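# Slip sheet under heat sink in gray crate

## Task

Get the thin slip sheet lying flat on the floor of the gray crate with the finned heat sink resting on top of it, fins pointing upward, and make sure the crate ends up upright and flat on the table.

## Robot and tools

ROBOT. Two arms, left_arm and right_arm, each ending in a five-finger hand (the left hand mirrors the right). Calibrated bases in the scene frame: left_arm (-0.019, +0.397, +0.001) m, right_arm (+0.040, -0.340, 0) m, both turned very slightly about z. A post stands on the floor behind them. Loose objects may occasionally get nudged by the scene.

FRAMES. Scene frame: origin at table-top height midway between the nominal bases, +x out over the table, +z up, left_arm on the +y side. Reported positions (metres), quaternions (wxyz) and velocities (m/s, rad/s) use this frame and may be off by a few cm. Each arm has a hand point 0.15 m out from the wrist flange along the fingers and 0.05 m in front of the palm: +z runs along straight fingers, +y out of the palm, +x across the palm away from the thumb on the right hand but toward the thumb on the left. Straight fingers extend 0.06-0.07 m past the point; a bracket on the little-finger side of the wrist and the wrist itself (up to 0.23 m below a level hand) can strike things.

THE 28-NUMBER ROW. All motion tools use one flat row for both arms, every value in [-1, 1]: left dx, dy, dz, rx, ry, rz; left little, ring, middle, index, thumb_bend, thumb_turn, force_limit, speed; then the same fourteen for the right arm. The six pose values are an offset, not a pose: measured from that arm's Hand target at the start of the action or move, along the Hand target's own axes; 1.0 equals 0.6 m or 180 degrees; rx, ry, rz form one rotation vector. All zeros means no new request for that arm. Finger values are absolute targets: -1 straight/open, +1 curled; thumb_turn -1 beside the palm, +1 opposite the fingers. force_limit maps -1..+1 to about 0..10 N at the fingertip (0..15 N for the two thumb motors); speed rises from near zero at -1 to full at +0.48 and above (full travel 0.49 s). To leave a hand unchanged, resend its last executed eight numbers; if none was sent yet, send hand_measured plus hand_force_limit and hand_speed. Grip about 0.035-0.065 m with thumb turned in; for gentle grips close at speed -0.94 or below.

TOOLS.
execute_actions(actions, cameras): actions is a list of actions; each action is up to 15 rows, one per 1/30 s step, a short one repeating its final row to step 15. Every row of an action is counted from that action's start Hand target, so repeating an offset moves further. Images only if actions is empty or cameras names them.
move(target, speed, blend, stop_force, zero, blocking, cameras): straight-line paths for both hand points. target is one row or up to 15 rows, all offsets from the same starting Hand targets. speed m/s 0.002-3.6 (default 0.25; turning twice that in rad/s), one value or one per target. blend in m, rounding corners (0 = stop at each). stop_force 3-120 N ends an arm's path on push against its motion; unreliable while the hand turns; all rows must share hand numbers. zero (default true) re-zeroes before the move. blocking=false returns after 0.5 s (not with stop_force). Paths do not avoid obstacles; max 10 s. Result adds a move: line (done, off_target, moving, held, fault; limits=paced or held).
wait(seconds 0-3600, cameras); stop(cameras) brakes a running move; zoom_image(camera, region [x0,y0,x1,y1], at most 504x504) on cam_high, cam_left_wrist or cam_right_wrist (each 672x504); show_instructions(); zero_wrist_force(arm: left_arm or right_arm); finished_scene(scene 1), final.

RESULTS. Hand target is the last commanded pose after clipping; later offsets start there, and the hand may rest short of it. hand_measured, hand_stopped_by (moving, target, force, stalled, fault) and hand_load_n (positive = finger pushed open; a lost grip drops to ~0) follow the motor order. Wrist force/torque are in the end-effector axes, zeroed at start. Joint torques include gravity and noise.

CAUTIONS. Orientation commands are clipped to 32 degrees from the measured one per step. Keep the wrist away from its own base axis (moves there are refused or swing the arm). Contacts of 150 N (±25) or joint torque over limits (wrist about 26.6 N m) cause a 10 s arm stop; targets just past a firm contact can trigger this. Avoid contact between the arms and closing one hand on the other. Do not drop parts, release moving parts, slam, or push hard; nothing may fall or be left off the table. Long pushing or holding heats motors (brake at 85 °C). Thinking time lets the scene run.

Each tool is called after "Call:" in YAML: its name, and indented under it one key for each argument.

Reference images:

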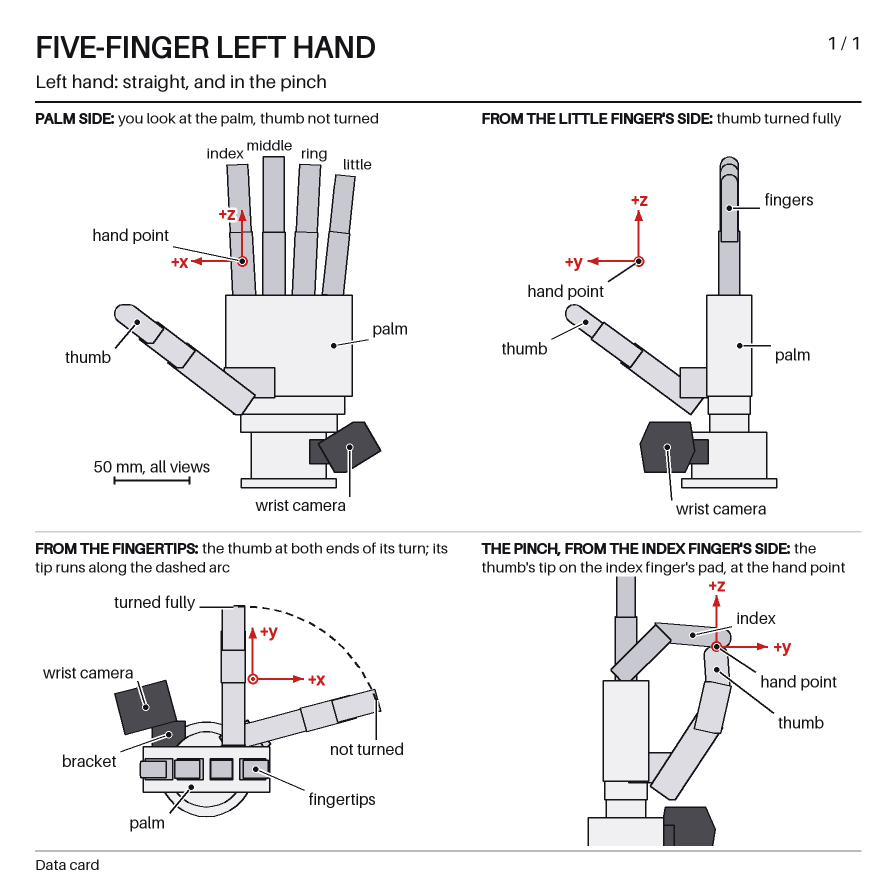

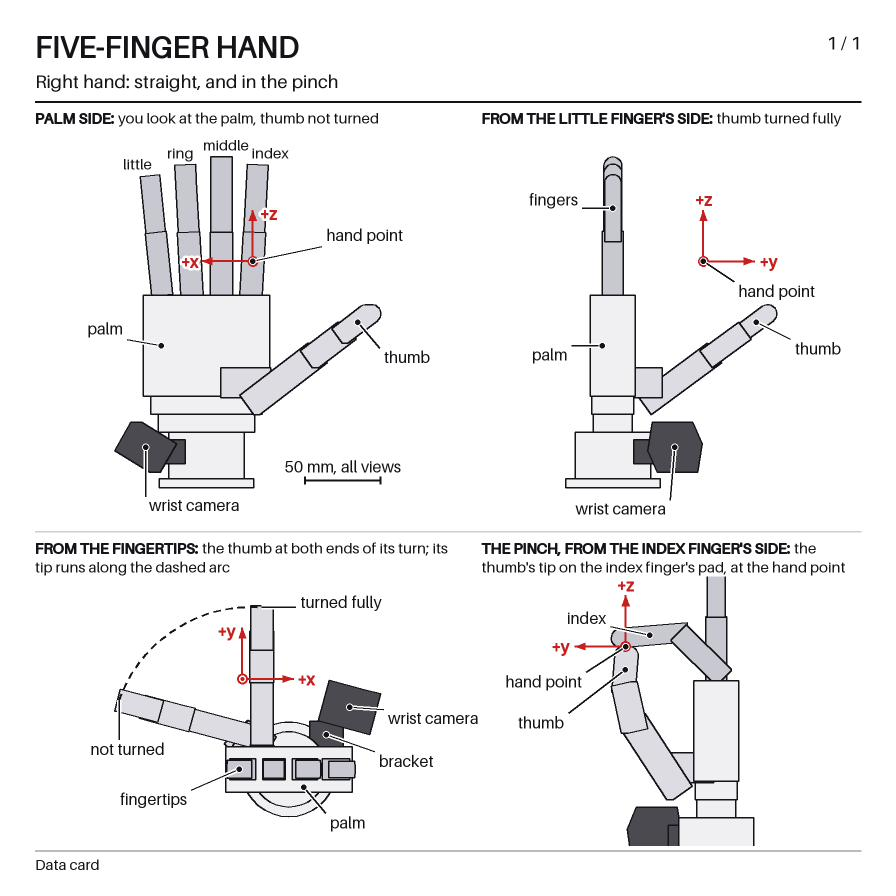

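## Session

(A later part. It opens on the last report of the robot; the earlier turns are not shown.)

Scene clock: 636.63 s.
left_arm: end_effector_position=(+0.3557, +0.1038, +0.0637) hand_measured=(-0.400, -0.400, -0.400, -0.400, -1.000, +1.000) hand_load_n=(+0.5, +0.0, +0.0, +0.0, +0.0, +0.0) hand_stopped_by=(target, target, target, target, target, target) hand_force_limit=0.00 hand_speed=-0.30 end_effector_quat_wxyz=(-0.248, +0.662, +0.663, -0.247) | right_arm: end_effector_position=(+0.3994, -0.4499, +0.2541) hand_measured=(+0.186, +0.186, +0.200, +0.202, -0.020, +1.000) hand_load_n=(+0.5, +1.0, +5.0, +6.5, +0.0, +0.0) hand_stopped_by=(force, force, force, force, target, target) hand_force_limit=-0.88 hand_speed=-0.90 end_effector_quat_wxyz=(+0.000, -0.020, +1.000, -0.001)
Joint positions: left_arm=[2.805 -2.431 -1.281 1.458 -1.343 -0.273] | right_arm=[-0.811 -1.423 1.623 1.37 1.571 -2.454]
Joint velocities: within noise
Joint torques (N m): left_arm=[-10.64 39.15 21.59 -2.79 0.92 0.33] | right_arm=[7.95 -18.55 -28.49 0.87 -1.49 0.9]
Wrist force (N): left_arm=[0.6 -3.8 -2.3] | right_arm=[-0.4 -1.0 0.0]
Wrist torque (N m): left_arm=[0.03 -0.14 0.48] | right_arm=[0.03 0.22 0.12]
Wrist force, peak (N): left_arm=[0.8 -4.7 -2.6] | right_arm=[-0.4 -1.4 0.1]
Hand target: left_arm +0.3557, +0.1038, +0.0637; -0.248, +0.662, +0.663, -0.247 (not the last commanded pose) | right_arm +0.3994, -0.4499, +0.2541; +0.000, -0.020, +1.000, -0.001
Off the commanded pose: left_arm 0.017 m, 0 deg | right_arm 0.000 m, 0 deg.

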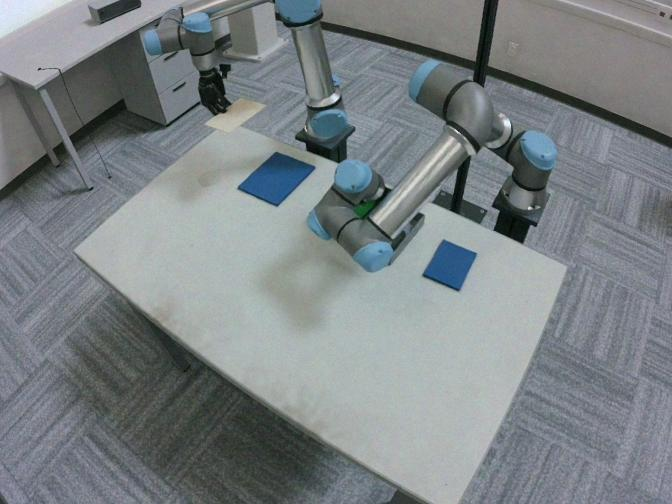

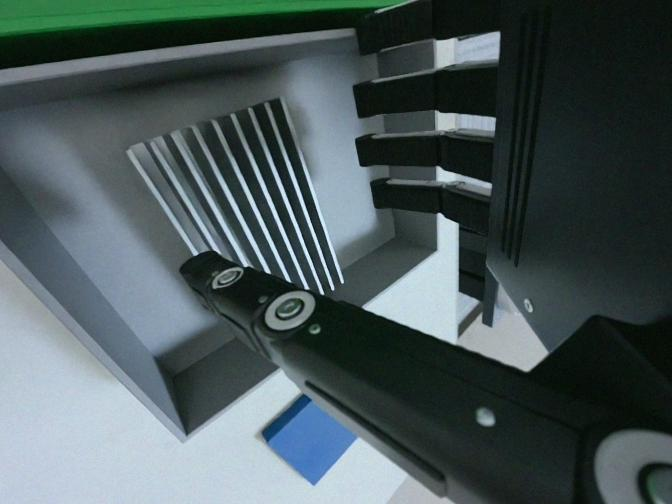

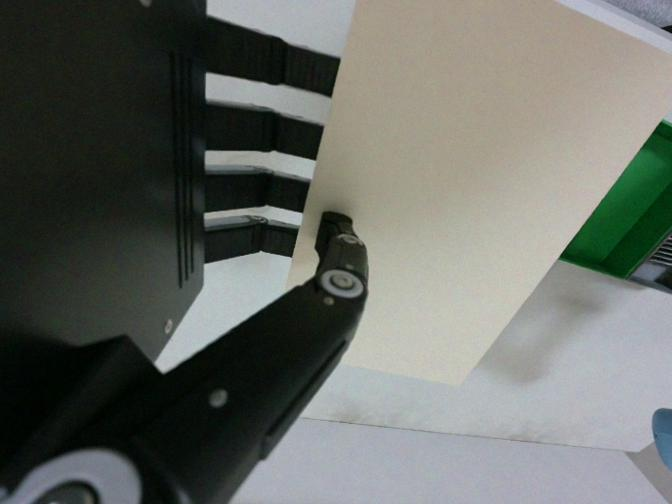

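Call:
move:
  target: [0,-0.0218,-0.0252,0,0,0,-0.4,-0.4,-0.4,-0.4,-1,1,0,-0.3,0,0,0,0,0,0,0.25,0.25,0.5,0.5,-0.02,1,-0.88,-0.9]
  speed: 0.03
  cameras: ["cam_left_wrist"]

Call:
zoom_image:
  camera: "cam_left_wrist"
  region: [0, 0, 500, 400]

Scene clock: 658.83 s.
left_arm: end_effector_position=(+0.3558, +0.1037, +0.0839) hand_measured=(-0.400, -0.400, -0.400, -0.400, -1.000, +1.000) hand_load_n=(+0.0, +0.0, +0.0, +0.0, +0.0, +0.0) hand_stopped_by=(target, target, target, target, target, target) hand_force_limit=0.00 hand_speed=-0.30 end_effector_quat_wxyz=(-0.247, +0.662, +0.663, -0.247) end_effector_velocity=(+0.000, -0.001, -0.001) end_effector_angular_velocity=(-0.002, -0.004, +0.000) | right_arm: end_effector_position=(+0.3994, -0.4499, +0.2541) hand_measured=(+0.186, +0.186, +0.200, +0.202, -0.020, +1.000) hand_load_n=(+0.5, +1.0, +5.0, +7.0, +0.0, +0.0) hand_stopped_by=(force, force, force, force, target, target) hand_force_limit=-0.88 hand_speed=-0.90 end_effector_quat_wxyz=(+0.000, -0.020, +1.000, -0.001)
Joint positions: left_arm=[2.805 -2.405 -1.271 1.422 -1.343 -0.273] | right_arm=[-0.811 -1.423 1.623 1.37 1.571 -2.454]
Joint velocities: left_arm=[-0.001 0 0 0.005 0.001 0] | right_arm=[within noise]
Joint torques (N m): left_arm=[-9.93 39.55 12.83 -1.14 1.38 -1.23] | right_arm=[7.57 -18.97 -28.17 0.85 -1.56 0.7]
Wrist force (N): left_arm=[0.5 0.1 0.9] | right_arm=[-0.4 -1.2 -0.1]
Wrist torque (N m): left_arm=[-0.04 0.03 0.24] | right_arm=[0.01 0.22 0.12]
Wrist force, peak (N): left_arm=[0.9 -4.6 -2.7] | right_arm=[-0.3 -1.4 0.3]
Hand target: left_arm +0.3557, +0.1037, +0.0837; -0.248, +0.662, +0.663, -0.247 | right_arm +0.3994, -0.4499, +0.2541; +0.000, -0.020, +1.000, -0.001
Off the commanded pose: left_arm 0.000 m, 0 deg | right_arm 0.000 m, 0 deg.
move: done

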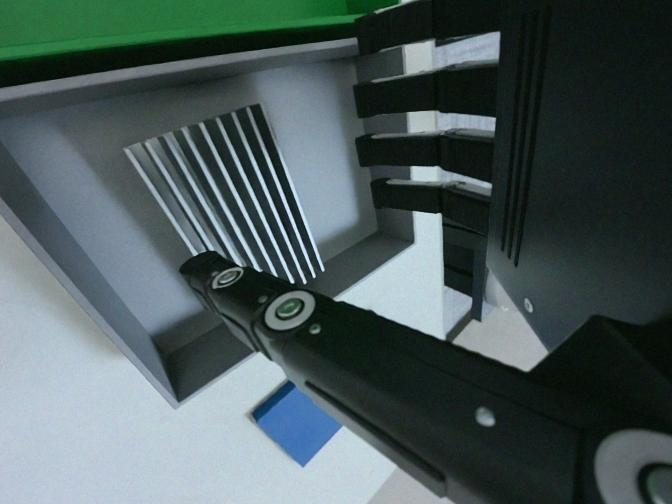

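Scaled by 1.008 from the camera's image (finer frame: 960x720).

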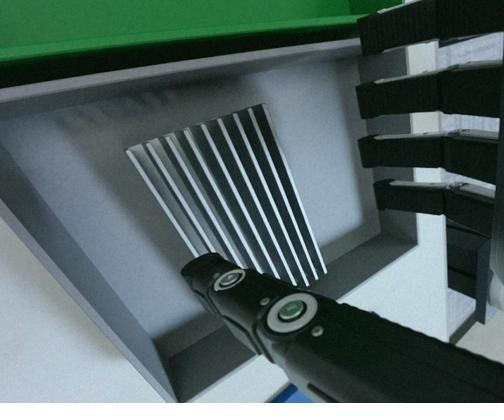

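Call:
move:
  target: [0.0222,-0.006,-0.0307,0.051,0,0,1,1,-0.4,-0.4,-1,1,0,-0.3,0,0,0,0,0,0,0.25,0.25,0.5,0.5,-0.02,1,-0.88,-0.9]
  speed: 0.05
  cameras: ["cam_left_wrist"]

Call:
zoom_image:
  camera: "cam_left_wrist"
  region: [0, 0, 500, 440]

Scene clock: 690.93 s.
left_arm: end_effector_position=(+0.3652, +0.1171, +0.0999) hand_measured=(+1.000, +1.000, -0.400, -0.400, -1.000, +1.000) hand_load_n=(+0.0, +0.0, +0.0, +0.0, +0.0, +0.0) hand_stopped_by=(target, target, target, target, target, target) hand_force_limit=0.00 hand_speed=-0.30 end_effector_quat_wxyz=(-0.300, +0.640, +0.641, -0.299) end_effector_velocity=(+0.000, +0.001, +0.000) end_effector_angular_velocity=(+0.000, -0.005, +0.001) | right_arm: end_effector_position=(+0.3994, -0.4499, +0.2541) hand_measured=(+0.186, +0.186, +0.200, +0.202, -0.020, +1.000) hand_load_n=(+0.5, +1.0, +5.0, +6.5, +0.0, +0.0) hand_stopped_by=(force, force, force, force, target, target) hand_force_limit=-0.88 hand_speed=-0.90 end_effector_quat_wxyz=(+0.000, -0.020, +1.000, -0.001)
Joint positions: left_arm=[2.851 -2.47 -1.196 1.244 -1.337 -0.202] | right_arm=[-0.811 -1.423 1.623 1.37 1.571 -2.454]
Joint velocities: left_arm=[0.001 0.002 -0.002 0.005 -0.001 -0.001] | right_arm=[within noise]
Joint torques (N m): left_arm=[-10.62 63.61 4.23 -1.08 1.2 -1.6] | right_arm=[7.13 -18.71 -28.18 1.07 -1.56 0.48]
Wrist force (N): left_arm=[0.1 0.2 0.7] | right_arm=[-0.5 -1.3 0.0]
Wrist torque (N m): left_arm=[0.00 0.07 0.05] | right_arm=[-0.01 0.24 0.11]
Wrist force, peak (N): left_arm=[0.4 -0.3 1.3] | right_arm=[-0.4 -1.4 0.0]
Hand target: left_arm +0.3651, +0.1170, +0.1000; -0.300, +0.640, +0.641, -0.299 | right_arm +0.3994, -0.4499, +0.2541; +0.000, -0.020, +1.000, -0.001
Off the commanded pose: left_arm 0.000 m, 0 deg | right_arm 0.000 m, 0 deg.
move: done

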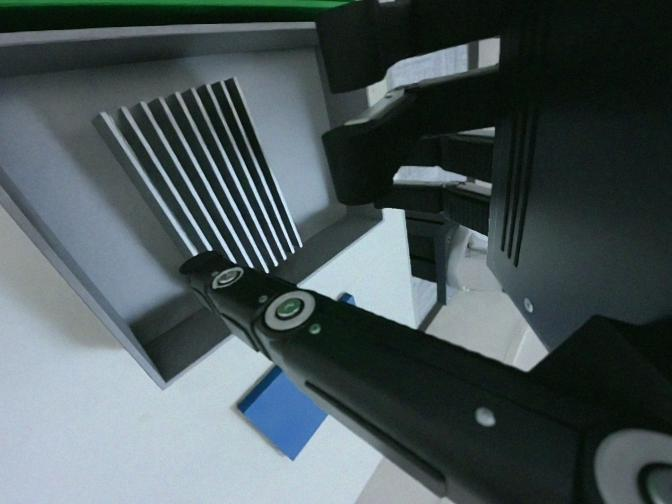

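Scaled by 1.008 from the camera's image (finer frame: 960x720).

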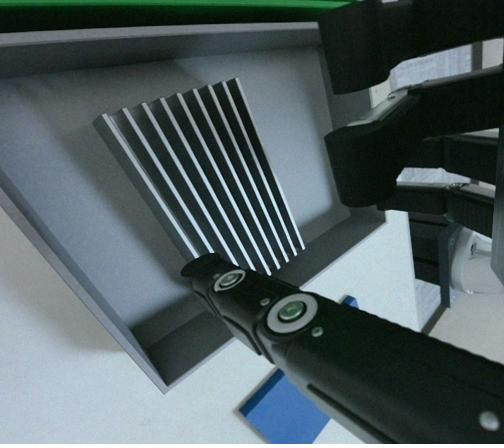

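Call:
zoom_image:
  camera: "cam_left_wrist"
  region: [70, 60, 330, 290]

Scaled by 1.938 from the camera's image (finer frame: 960x720).

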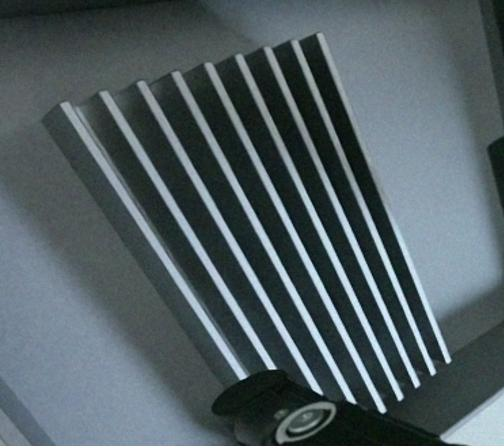

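Call:
move:
  target: [0,0.0702,0.059,0,0,0,1,1,-0.4,-0.4,-1,1,0,-0.3,0,0,0,0,0,0,0.25,0.25,0.5,0.5,-0.02,1,-0.88,-0.9]
  speed: 0.015
  stop_force: 4
  cameras: ["cam_left_wrist"]

Call:
zoom_image:
  camera: "cam_left_wrist"
  region: [0, 0, 500, 440]

Scene clock: 708.70 s.
left_arm: end_effector_position=(+0.3649, +0.1171, +0.0450) hand_measured=(+1.000, +1.000, -0.400, -0.400, -1.000, +1.000) hand_load_n=(+0.0, +0.0, +0.0, +0.0, +0.0, +0.0) hand_stopped_by=(target, target, target, target, target, target) hand_force_limit=0.00 hand_speed=-0.30 end_effector_quat_wxyz=(-0.300, +0.640, +0.641, -0.299) | right_arm: end_effector_position=(+0.3994, -0.4499, +0.2541) hand_measured=(+0.186, +0.186, +0.200, +0.202, -0.020, +1.000) hand_load_n=(+0.5, +1.5, +5.0, +6.5, -0.5, +0.0) hand_stopped_by=(force, force, force, force, target, target) hand_force_limit=-0.88 hand_speed=-0.90 end_effector_quat_wxyz=(+0.000, -0.020, +1.000, -0.001)
Joint positions: left_arm=[2.851 -2.544 -1.211 1.334 -1.337 -0.202] | right_arm=[-0.811 -1.423 1.623 1.37 1.571 -2.454]
Joint torques (N m): left_arm=[10.36 63.17 9.42 -4.66 -1.43 -0.19] | right_arm=[7.1 -19.22 -28.29 1.21 -1.46 0.14]
Wrist force (N): left_arm=[0.5 0.3 0.9] | right_arm=[-0.3 -1.1 0.0]
Wrist torque (N m): left_arm=[0.00 0.02 0.10] | right_arm=[0.01 0.21 0.13]
Wrist force, peak (N): left_arm=[0.6 0.4 1.1] | right_arm=[-0.6 -1.4 0.0]
Hand target: left_arm +0.3650, +0.1171, +0.0450; -0.300, +0.640, +0.641, -0.299 | right_arm +0.3994, -0.4499, +0.2541; +0.000, -0.020, +1.000, -0.001
Off the commanded pose: left_arm 0.000 m, 0 deg | right_arm 0.000 m, 0 deg.
move: done

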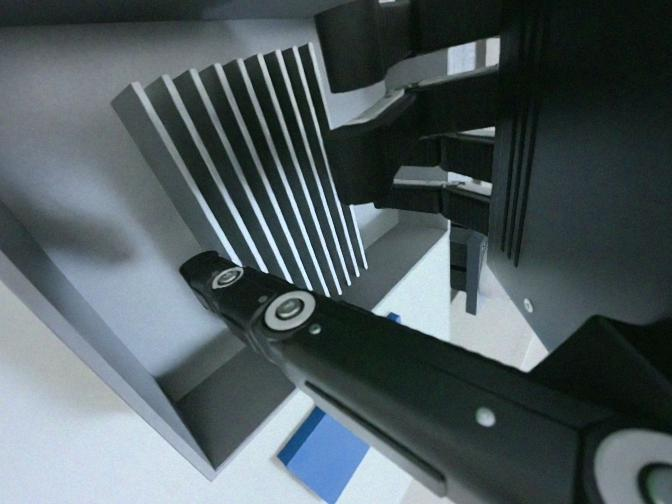

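Scaled by 1.008 from the camera's image (finer frame: 960x720).

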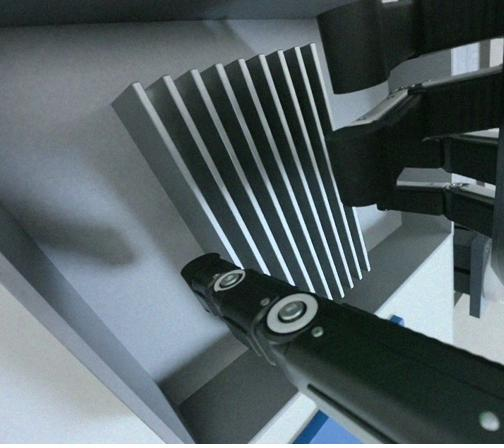

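Call:
move:
  target: [0,0.0179,0.015,0,0,0,1,1,-0.4,-0.4,-1,1,0,-0.3,0,0,0,0,0,0,0.25,0.25,0.5,0.5,-0.02,1,-0.88,-0.9]
  speed: 0.008
  stop_force: 4
  cameras: ["cam_left_wrist"]

Call:
zoom_image:
  camera: "cam_left_wrist"
  region: [0, 0, 500, 440]

Scene clock: 715.80 s.
left_arm: end_effector_position=(+0.3649, +0.1171, +0.0309) hand_measured=(+1.000, +1.000, -0.400, -0.400, -1.000, +1.000) hand_load_n=(+0.0, +0.0, +0.0, -0.5, +0.0, +0.0) hand_stopped_by=(target, target, target, target, target, target) hand_force_limit=0.00 hand_speed=-0.30 end_effector_quat_wxyz=(-0.300, +0.640, +0.641, -0.299) | right_arm: end_effector_position=(+0.3994, -0.4499, +0.2541) hand_measured=(+0.186, +0.186, +0.200, +0.202, -0.020, +1.000) hand_load_n=(+0.5, +1.5, +5.0, +6.5, +0.0, +0.0) hand_stopped_by=(force, force, force, force, target, target) hand_force_limit=-0.88 hand_speed=-0.90 end_effector_quat_wxyz=(+0.000, -0.020, +1.000, -0.001)
Joint positions: left_arm=[2.851 -2.565 -1.212 1.355 -1.337 -0.202] | right_arm=[-0.811 -1.423 1.623 1.37 1.571 -2.454]
Joint torques (N m): left_arm=[9.79 60.81 3.86 -4.94 -1.35 0.17] | right_arm=[6.74 -18.9 -28.53 1.21 -1.44 -0.01]
Wrist force (N): left_arm=[0.2 0.3 1.2] | right_arm=[-0.3 -1.3 -0.1]
Wrist torque (N m): left_arm=[0.00 0.06 0.08] | right_arm=[0.00 0.21 0.12]
Wrist force, peak (N): left_arm=[0.7 0.3 1.1] | right_arm=[-0.5 -1.4 0.0]
Hand target: left_arm +0.3649, +0.1171, +0.0310; -0.300, +0.640, +0.641, -0.299 | right_arm +0.3994, -0.4499, +0.2541; +0.000, -0.020, +1.000, -0.001
Off the commanded pose: left_arm 0.000 m, 0 deg | right_arm 0.000 m, 0 deg.
move: done

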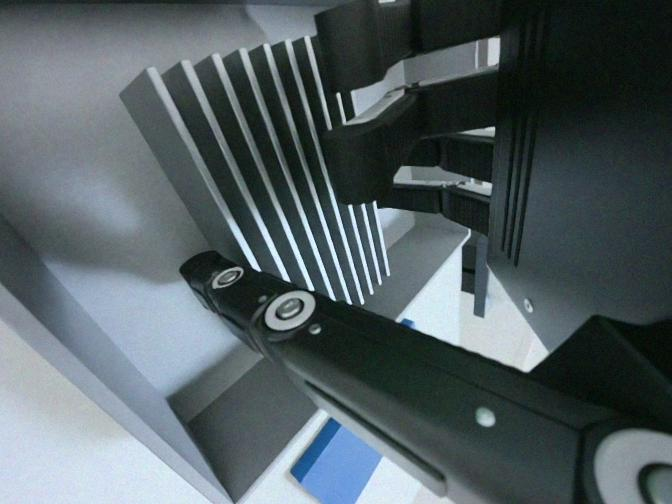

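Scaled by 1.008 from the camera's image (finer frame: 960x720).

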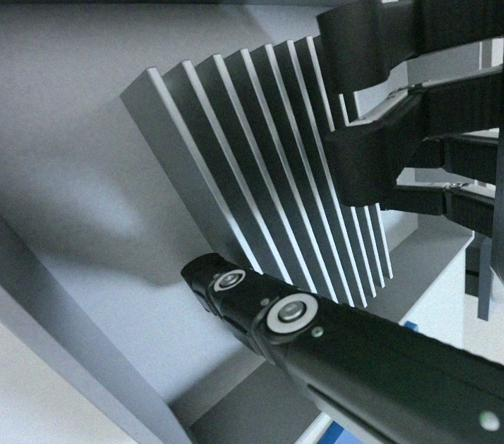

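Call:
move:
  target: [0,-0.0097,0.0115,0,0,0,1,1,-0.4,-0.4,-1,1,0,-0.3,0,0,0,0,0,0,0.25,0.25,0.5,0.5,-0.02,1,-0.88,-0.9]
  speed: 0.005
  stop_force: 3
  cameras: ["cam_left_wrist"]

Call:
zoom_image:
  camera: "cam_left_wrist"
  region: [0, 0, 500, 440]

Scene clock: 723.57 s.
left_arm: end_effector_position=(+0.3559, +0.1171, +0.0310) hand_measured=(+1.000, +1.000, -0.400, -0.400, -1.000, +1.000) hand_load_n=(+0.0, +0.0, +0.0, +0.0, +0.0, +0.0) hand_stopped_by=(target, target, target, target, target, target) hand_force_limit=0.00 hand_speed=-0.30 end_effector_quat_wxyz=(-0.300, +0.640, +0.641, -0.299) | right_arm: end_effector_position=(+0.3994, -0.4499, +0.2541) hand_measured=(+0.186, +0.186, +0.200, +0.202, -0.020, +1.000) hand_load_n=(+0.5, +1.5, +5.0, +6.5, +0.0, +0.0) hand_stopped_by=(force, force, force, force, target, target) hand_force_limit=-0.88 hand_speed=-0.90 end_effector_quat_wxyz=(+0.000, -0.020, +1.000, -0.001)
Joint positions: left_arm=[2.846 -2.549 -1.245 1.374 -1.334 -0.205] | right_arm=[-0.811 -1.423 1.623 1.37 1.571 -2.454]
Joint torques (N m): left_arm=[-5.78 49.24 21.19 -4.59 0.83 -1.01] | right_arm=[6.38 -19.33 -28.05 1.27 -1.44 -0.32]
Wrist force (N): left_arm=[0.3 1.1 0.8] | right_arm=[-0.2 -1.2 0.1]
Wrist torque (N m): left_arm=[0.03 0.04 0.21] | right_arm=[-0.01 0.20 0.13]
Wrist force, peak (N): left_arm=[0.4 1.2 0.9] | right_arm=[-0.4 -1.4 -0.1]
Hand target: left_arm +0.3559, +0.1171, +0.0310; -0.300, +0.640, +0.641, -0.299 | right_arm +0.3994, -0.4499, +0.2541; +0.000, -0.020, +1.000, -0.001
Off the commanded pose: left_arm 0.000 m, 0 deg | right_arm 0.000 m, 0 deg.
move: done

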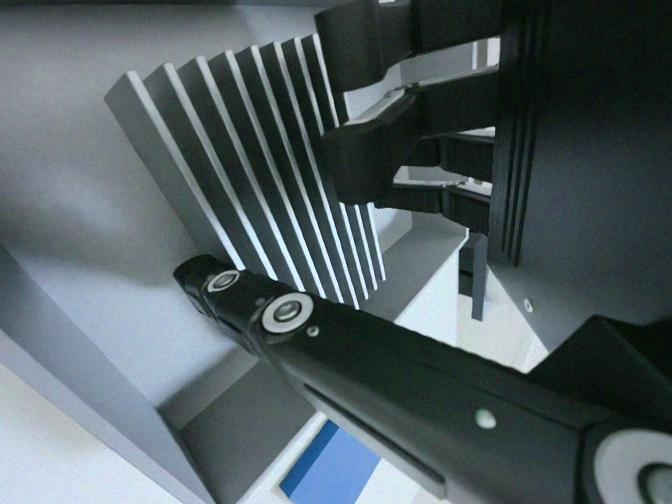

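Scaled by 1.008 from the camera's image (finer frame: 960x720).

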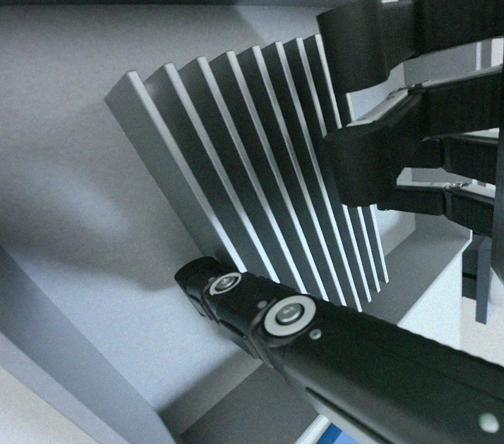

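Call:
move:
  target: [0,0,0,0,0,0,1,1,0.3,0.3,-1,1,-0.5,-0.94,0,0,0,0,0,0,0.25,0.25,0.5,0.5,-0.02,1,-0.88,-0.9]
  cameras: ["cam_left_wrist"]

Call:
zoom_image:
  camera: "cam_left_wrist"
  region: [0, 0, 500, 440]

Scene clock: 734.27 s.
left_arm: end_effector_position=(+0.3559, +0.1171, +0.0310) hand_measured=(+1.000, +1.000, -0.046, -0.022, -1.000, +1.000) hand_load_n=(+0.0, +0.0, +2.5, +2.5, +0.0, +0.0) hand_stopped_by=(target, target, force, force, target, target) hand_force_limit=-0.50 hand_speed=-0.94 end_effector_quat_wxyz=(-0.300, +0.640, +0.641, -0.299) | right_arm: end_effector_position=(+0.3994, -0.4499, +0.2541) hand_measured=(+0.186, +0.186, +0.200, +0.202, -0.020, +1.000) hand_load_n=(+0.5, +1.0, +5.0, +6.5, +0.0, -0.5) hand_stopped_by=(force, force, force, force, target, target) hand_force_limit=-0.88 hand_speed=-0.90 end_effector_quat_wxyz=(+0.000, -0.020, +1.000, -0.001)
Joint positions: left_arm=[2.847 -2.549 -1.245 1.374 -1.334 -0.205] | right_arm=[-0.811 -1.423 1.623 1.37 1.571 -2.454]
Joint torques (N m): left_arm=[9.63 43.31 21.76 -4.8 -1.2 -0.08] | right_arm=[6.13 -19.4 -27.98 1.41 -1.49 -0.44]
Wrist force (N): left_arm=[0.5 1.3 1.7] | right_arm=[-0.5 -1.2 0.0]
Wrist torque (N m): left_arm=[0.04 0.03 0.22] | right_arm=[0.01 0.23 0.12]
Wrist force, peak (N): left_arm=[0.4 1.5 2.3] | right_arm=[-0.5 -1.4 -0.1]
Hand target: left_arm +0.3559, +0.1171, +0.0310; -0.300, +0.640, +0.641, -0.299 | right_arm +0.3994, -0.4499, +0.2541; +0.000, -0.020, +1.000, -0.001
Off the commanded pose: left_arm 0.000 m, 0 deg | right_arm 0.000 m, 0 deg.
move: done

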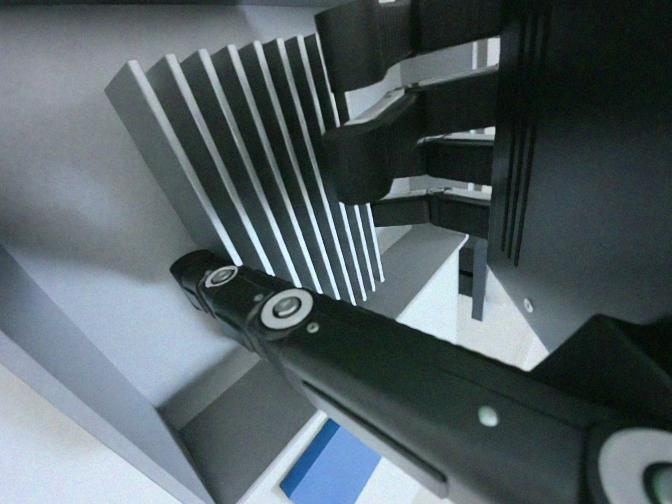

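Scaled by 1.008 from the camera's image (finer frame: 960x720).

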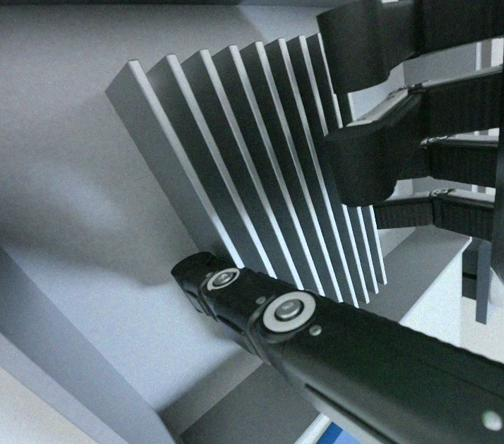

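Call:
move:
  target: [0,0,0,0,0,0,1,1,0.4,0.4,-1,1,0.2,-0.94,0,0,0,0,0,0,0.25,0.25,0.5,0.5,-0.02,1,-0.88,-0.9]
  cameras: ["cam_left_wrist"]

Scene clock: 736.53 s.
left_arm: end_effector_position=(+0.3559, +0.1171, +0.0310) hand_measured=(+1.000, +1.000, -0.026, -0.002, -1.000, +1.000) hand_load_n=(+0.0, +0.0, +6.0, +6.0, +0.5, -0.5) hand_stopped_by=(target, target, force, force, target, target) hand_force_limit=0.20 hand_speed=-0.94 end_effector_quat_wxyz=(-0.300, +0.640, +0.641, -0.299) | right_arm: end_effector_position=(+0.3994, -0.4499, +0.2541) hand_measured=(+0.186, +0.186, +0.200, +0.202, -0.020, +1.000) hand_load_n=(+0.5, +1.5, +5.0, +6.5, +0.0, +0.0) hand_stopped_by=(force, force, force, force, target, target) hand_force_limit=-0.88 hand_speed=-0.90 end_effector_quat_wxyz=(+0.000, -0.020, +1.000, -0.001)
Joint positions: left_arm=[2.847 -2.549 -1.245 1.374 -1.334 -0.205] | right_arm=[-0.811 -1.423 1.623 1.37 1.571 -2.454]
Joint torques (N m): left_arm=[8.93 47.22 20.36 -4.77 -1.15 -0.04] | right_arm=[5.72 -19.62 -27.99 1.38 -1.48 -0.6]
Wrist force (N): left_arm=[0.4 1.3 2.0] | right_arm=[-0.3 -1.4 -0.2]
Wrist torque (N m): left_arm=[0.05 0.06 0.19] | right_arm=[-0.02 0.21 0.12]
Wrist force, peak (N): left_arm=[0.3 2.7 2.4] | right_arm=[-0.6 -1.3 -0.2]
Hand target: left_arm +0.3559, +0.1171, +0.0310; -0.300, +0.640, +0.641, -0.299 | right_arm +0.3994, -0.4499, +0.2541; +0.000, -0.020, +1.000, -0.001
Off the commanded pose: left_arm 0.000 m, 0 deg | right_arm 0.000 m, 0 deg.
move: done

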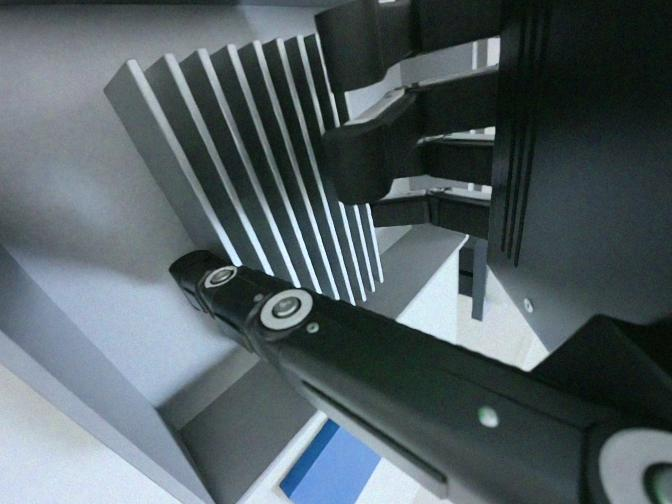

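Call:
move:
  target: [0,-0.0383,-0.03215,0,0,0,1,1,0.4,0.4,-1,1,0.2,-0.94,0,0,0,0,0,0,0.25,0.25,0.5,0.5,-0.02,1,-0.88,-0.9]
  speed: 0.02
  cameras: ["cam_left_wrist"]

Call:
zoom_image:
  camera: "cam_left_wrist"
  region: [0, 0, 500, 440]

Scene clock: 740.77 s.
left_arm: end_effector_position=(+0.3560, +0.1171, +0.0612) hand_measured=(+1.000, +1.000, -0.026, -0.002, -1.000, +1.000) hand_load_n=(+0.0, +0.0, +5.5, +5.5, +0.5, -0.5) hand_stopped_by=(target, target, force, force, target, target) hand_force_limit=0.20 hand_speed=-0.94 end_effector_quat_wxyz=(-0.300, +0.640, +0.641, -0.299) | right_arm: end_effector_position=(+0.3994, -0.4499, +0.2541) hand_measured=(+0.186, +0.186, +0.200, +0.202, -0.020, +1.000) hand_load_n=(+0.5, +1.5, +5.0, +7.0, +0.0, +0.0) hand_stopped_by=(force, force, force, force, target, target) hand_force_limit=-0.88 hand_speed=-0.90 end_effector_quat_wxyz=(+0.000, -0.020, +1.000, -0.001)
Joint positions: left_arm=[2.847 -2.505 -1.242 1.327 -1.334 -0.205] | right_arm=[-0.811 -1.423 1.623 1.37 1.571 -2.454]
Joint torques (N m): left_arm=[-5.36 46.58 19.7 -1.7 1.59 -1.58] | right_arm=[5.26 -19.49 -27.77 1.48 -1.4 -0.81]
Wrist force (N): left_arm=[0.4 1.7 2.2] | right_arm=[-0.5 -1.2 -0.2]
Wrist torque (N m): left_arm=[0.03 0.06 0.20] | right_arm=[0.00 0.24 0.11]
Wrist force, peak (N): left_arm=[0.4 2.7 2.4] | right_arm=[-0.3 -1.4 0.1]
Hand target: left_arm +0.3560, +0.1171, +0.0610; -0.300, +0.640, +0.641, -0.299 | right_arm +0.3994, -0.4499, +0.2541; +0.000, -0.020, +1.000, -0.001
Off the commanded pose: left_arm 0.000 m, 0 deg | right_arm 0.000 m, 0 deg.
move: done

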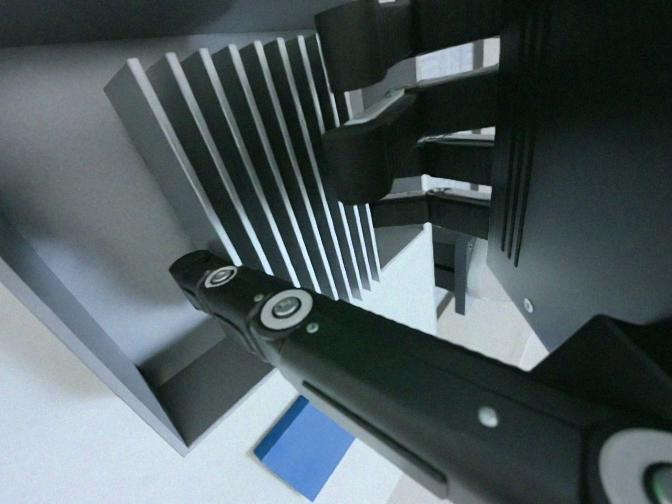

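Scaled by 1.008 from the camera's image (finer frame: 960x720).

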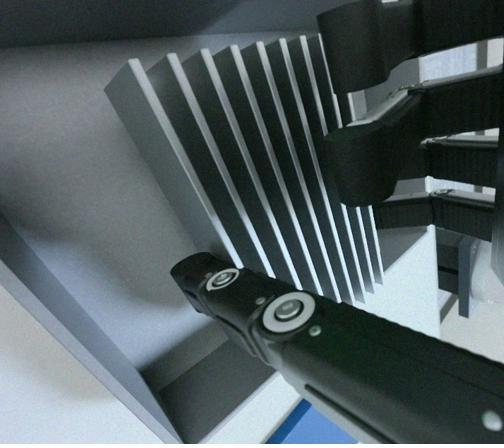

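Call:
move:
  target:
    - [0,-0.1787,-0.15,0,0,0,1,1,0.4,0.4,-1,1,0.2,-0.94,0,0,0,0,0,0,0.25,0.25,0.5,0.5,-0.02,1,-0.88,-0.9]
    - [0.4333,-0.1787,-0.15,0,0,0,1,1,0.4,0.4,-1,1,0.2,-0.94,0,0,0,0,0,0,0.25,0.25,0.5,0.5,-0.02,1,-0.88,-0.9]
  speed: [0.08,0.1]
  blend: [0.04,0]
  cameras: ["all"]

Scene clock: 750.37 s.
left_arm: end_effector_position=(+0.3561, +0.3768, +0.2014) hand_measured=(+1.000, +1.000, -0.026, -0.002, -1.000, +1.000) hand_load_n=(+0.0, +0.0, +4.0, +4.5, +0.5, +0.0) hand_stopped_by=(target, target, force, force, target, target) hand_force_limit=0.20 hand_speed=-0.94 end_effector_quat_wxyz=(-0.300, +0.640, +0.641, -0.299) | right_arm: end_effector_position=(+0.3994, -0.4499, +0.2541) hand_measured=(+0.186, +0.186, +0.200, +0.202, -0.020, +1.000) hand_load_n=(+0.5, +1.0, +5.0, +6.5, +0.0, +0.0) hand_stopped_by=(force, force, force, force, target, target) hand_force_limit=-0.88 hand_speed=-0.90 end_effector_quat_wxyz=(+0.000, -0.020, +1.000, -0.001)
Joint positions: left_arm=[3.316 -2.152 -1.485 1.199 -1.692 0.101] | right_arm=[-0.811 -1.423 1.623 1.37 1.571 -2.454]
Joint torques (N m): left_arm=[-2.29 35.97 23.99 -5.1 0.69 -1.18] | right_arm=[5.18 -19.88 -27.47 1.69 -1.53 -1.05]
Wrist force (N): left_arm=[0.1 1.7 2.3] | right_arm=[-0.3 -1.1 0.0]
Wrist torque (N m): left_arm=[0.03 0.10 0.18] | right_arm=[0.01 0.21 0.13]
Wrist force, peak (N): left_arm=[0.4 2.7 3.0] | right_arm=[-0.2 -1.5 -0.1]
Hand target: left_arm +0.3562, +0.3769, +0.2013; -0.300, +0.640, +0.641, -0.299 | right_arm +0.3994, -0.4499, +0.2541; +0.000, -0.020, +1.000, -0.001
Off the commanded pose: left_arm 0.000 m, 0 deg | right_arm 0.000 m, 0 deg.
move: done

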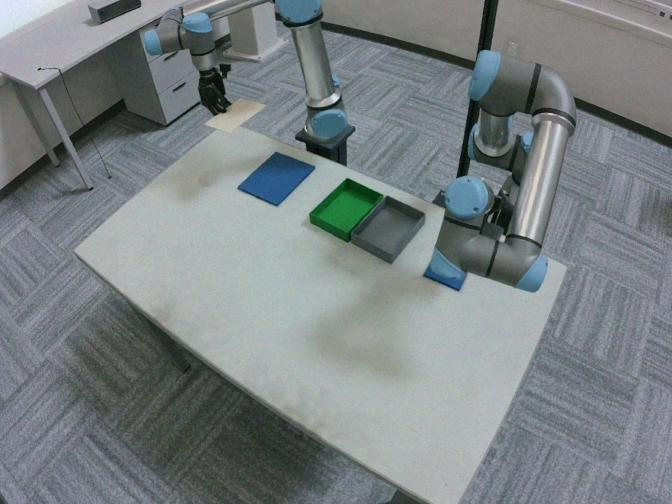

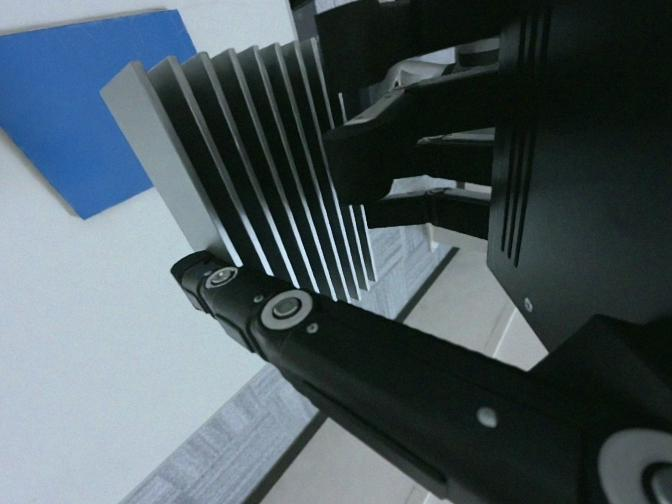

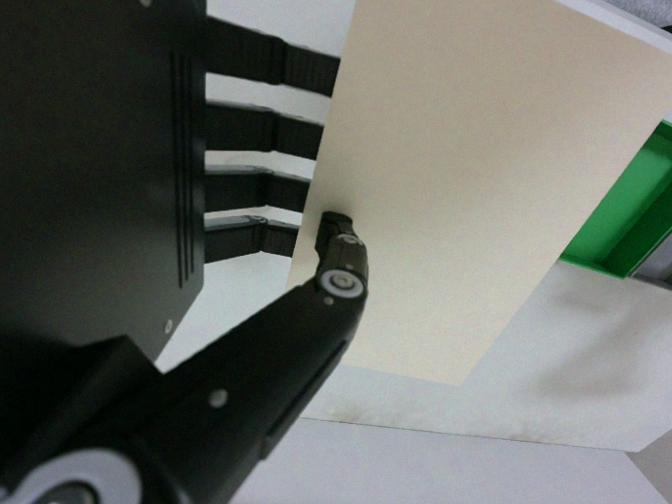

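Call:
move:
  target: [0,0,0,0,0,0,1,1,0.4,0.4,-1,1,0.2,-0.94,0.02,0.8415,0.09,0,0,0.039,0.25,0.25,0.5,0.5,-0.02,1,-0.88,-0.9]
  speed: 0.12
  cameras: ["all"]

Call:
zoom_image:
  camera: "cam_high"
  region: [280, 130, 480, 300]

Scene clock: 782.03 s.
left_arm: end_effector_position=(+0.3562, +0.3769, +0.2013) hand_measured=(+1.000, +1.000, -0.026, -0.002, -1.000, +1.000) hand_load_n=(+0.0, +0.0, +4.0, +4.0, +0.5, +0.0) hand_stopped_by=(target, target, force, force, target, target) hand_force_limit=0.20 hand_speed=-0.94 end_effector_quat_wxyz=(-0.300, +0.640, +0.641, -0.299) | right_arm: end_effector_position=(+0.3671, +0.0540, +0.1996) hand_measured=(+0.186, +0.186, +0.200, +0.202, -0.020, +1.000) hand_load_n=(+0.5, +1.0, +5.0, +6.5, +0.0, +0.0) hand_stopped_by=(force, force, force, force, target, target) hand_force_limit=-0.88 hand_speed=-0.90 end_effector_quat_wxyz=(+0.000, +0.041, +0.999, -0.001)
Joint positions: left_arm=[3.316 -2.153 -1.485 1.199 -1.692 0.101] | right_arm=[0.587 -1.214 1.5 1.286 1.572 -0.934]
Joint torques (N m): left_arm=[8.99 32.02 24.61 -5.09 -1.54 -0.26] | right_arm=[-0.12 -35.54 -7.82 0.42 1.75 0.62]
Wrist force (N): left_arm=[0.3 1.7 2.4] | right_arm=[-0.2 -1.0 -0.3]
Wrist torque (N m): left_arm=[0.02 0.07 0.20] | right_arm=[0.07 0.18 0.14]
Wrist force, peak (N): left_arm=[0.1 2.0 2.7] | right_arm=[-0.4 -2.5 -0.3]
Hand target: left_arm +0.3562, +0.3769, +0.2013; -0.300, +0.640, +0.641, -0.299 | right_arm +0.3671, +0.0541, +0.1995; +0.000, +0.041, +0.999, -0.001
Off the commanded pose: left_arm 0.000 m, 0 deg | right_arm 0.000 m, 0 deg.
move: done

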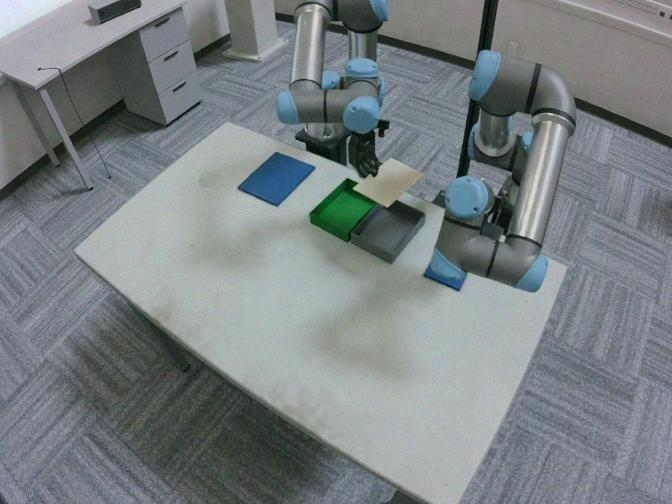

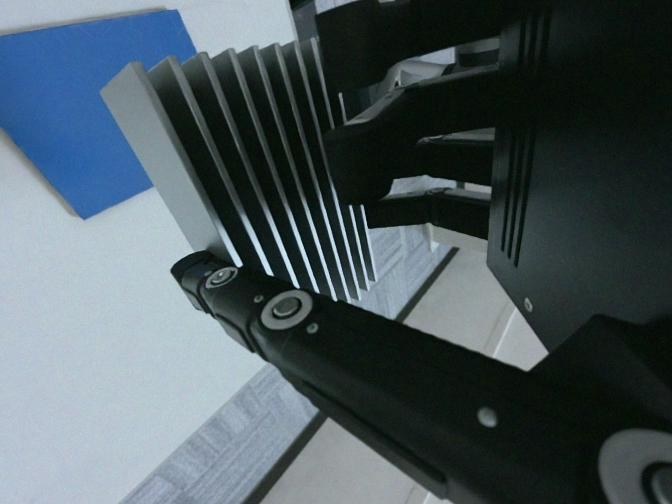

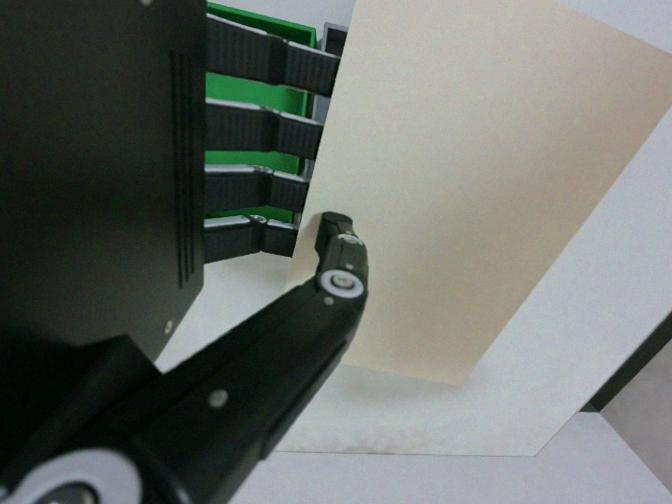

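Scaled by 2.520 from the camera's image (finer frame: 960x720).

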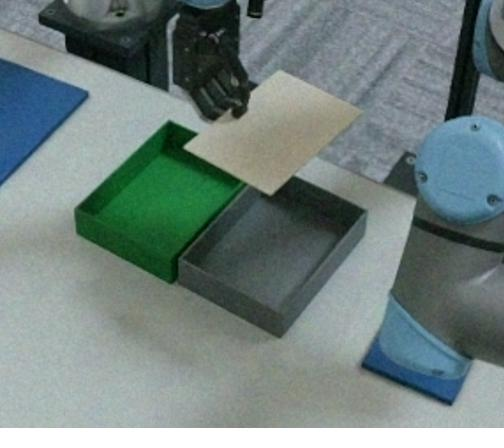

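Call:
zoom_image:
  camera: "cam_right_wrist"
  region: [200, 0, 420, 230]

Scaled by 2.191 from the camera's image (finer frame: 960x720).

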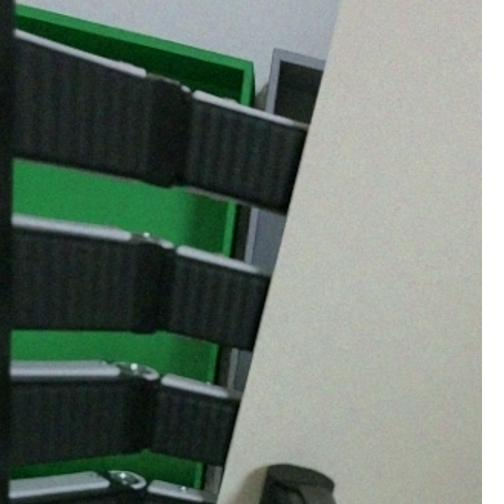

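Call:
zoom_image:
  camera: "cam_high"
  region: [300, 150, 440, 270]

Scaled by 3.600 from the camera's image (finer frame: 960x720).

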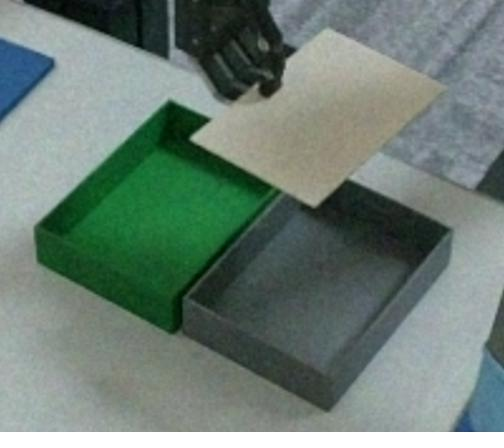

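Call:
move:
  target: [0,0,0,0,0,0,1,1,0.4,0.4,-1,1,0.2,-0.94,0,0,0.1917,0,0,0,0.25,0.25,0.5,0.5,-0.02,1,-0.88,-0.9]
  speed: 0.06
  stop_force: 6
  cameras: ["cam_high","cam_right_wrist"]

Call:
zoom_image:
  camera: "cam_high"
  region: [300, 150, 440, 270]

Call:
zoom_image:
  camera: "cam_right_wrist"
  region: [200, 0, 672, 504]

Scene clock: 820.90 s.
left_arm: end_effector_position=(+0.3562, +0.3769, +0.2013) hand_measured=(+1.000, +1.000, -0.026, -0.002, -1.000, +1.000) hand_load_n=(+0.0, +0.0, +4.0, +4.0, +0.0, +0.0) hand_stopped_by=(target, target, force, force, target, target) hand_force_limit=0.20 hand_speed=-0.94 end_effector_quat_wxyz=(-0.300, +0.640, +0.641, -0.299) | right_arm: end_effector_position=(+0.3671, +0.0539, +0.0845) hand_measured=(+0.186, +0.186, +0.200, +0.202, -0.020, +1.000) hand_load_n=(+0.5, +1.5, +5.0, +6.5, +0.0, +0.0) hand_stopped_by=(force, force, force, force, target, target) hand_force_limit=-0.88 hand_speed=-0.90 end_effector_quat_wxyz=(+0.000, +0.041, +0.999, -0.001)
Joint positions: left_arm=[3.316 -2.153 -1.485 1.199 -1.692 0.101] | right_arm=[0.587 -1.104 1.659 1.016 1.572 -0.934]
Joint torques (N m): left_arm=[8.01 32.25 23.55 -5.01 -1.52 -0.78] | right_arm=[-10.19 -46.42 -25.5 1.93 0.84 -1.29]
Wrist force (N): left_arm=[0.2 2.0 2.6] | right_arm=[-0.1 -1.1 -0.4]
Wrist torque (N m): left_arm=[0.05 0.10 0.19] | right_arm=[0.06 0.17 0.18]
Wrist force, peak (N): left_arm=[0.1 2.1 2.6] | right_arm=[-0.2 -1.2 -0.6]
Hand target: left_arm +0.3562, +0.3769, +0.2013; -0.300, +0.640, +0.641, -0.299 | right_arm +0.3671, +0.0540, +0.0845; +0.000, +0.041, +0.999, -0.001
Off the commanded pose: left_arm 0.000 m, 0 deg | right_arm 0.000 m, 0 deg.
move: done

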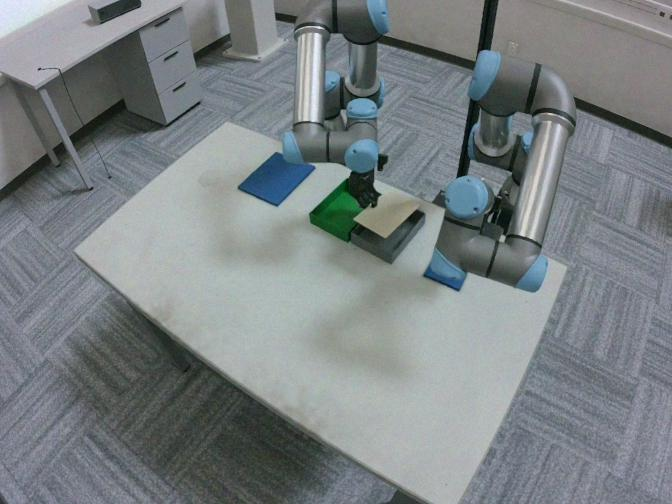

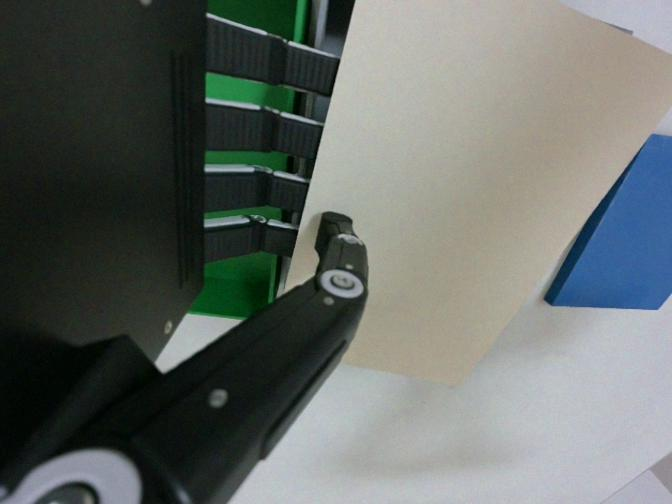

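Scaled by 3.600 from the camera's image (finer frame: 960x720).

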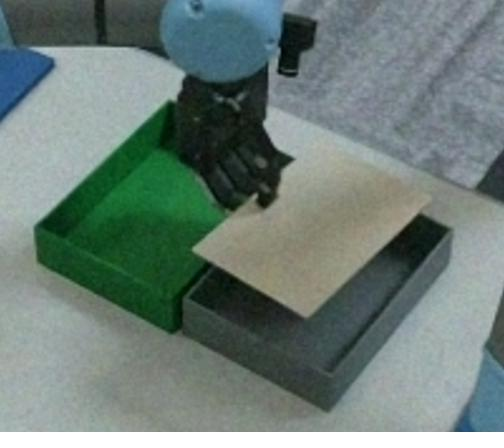

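Scaled by 1.000.

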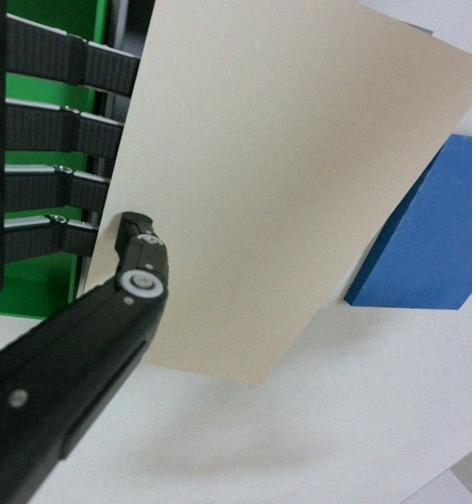

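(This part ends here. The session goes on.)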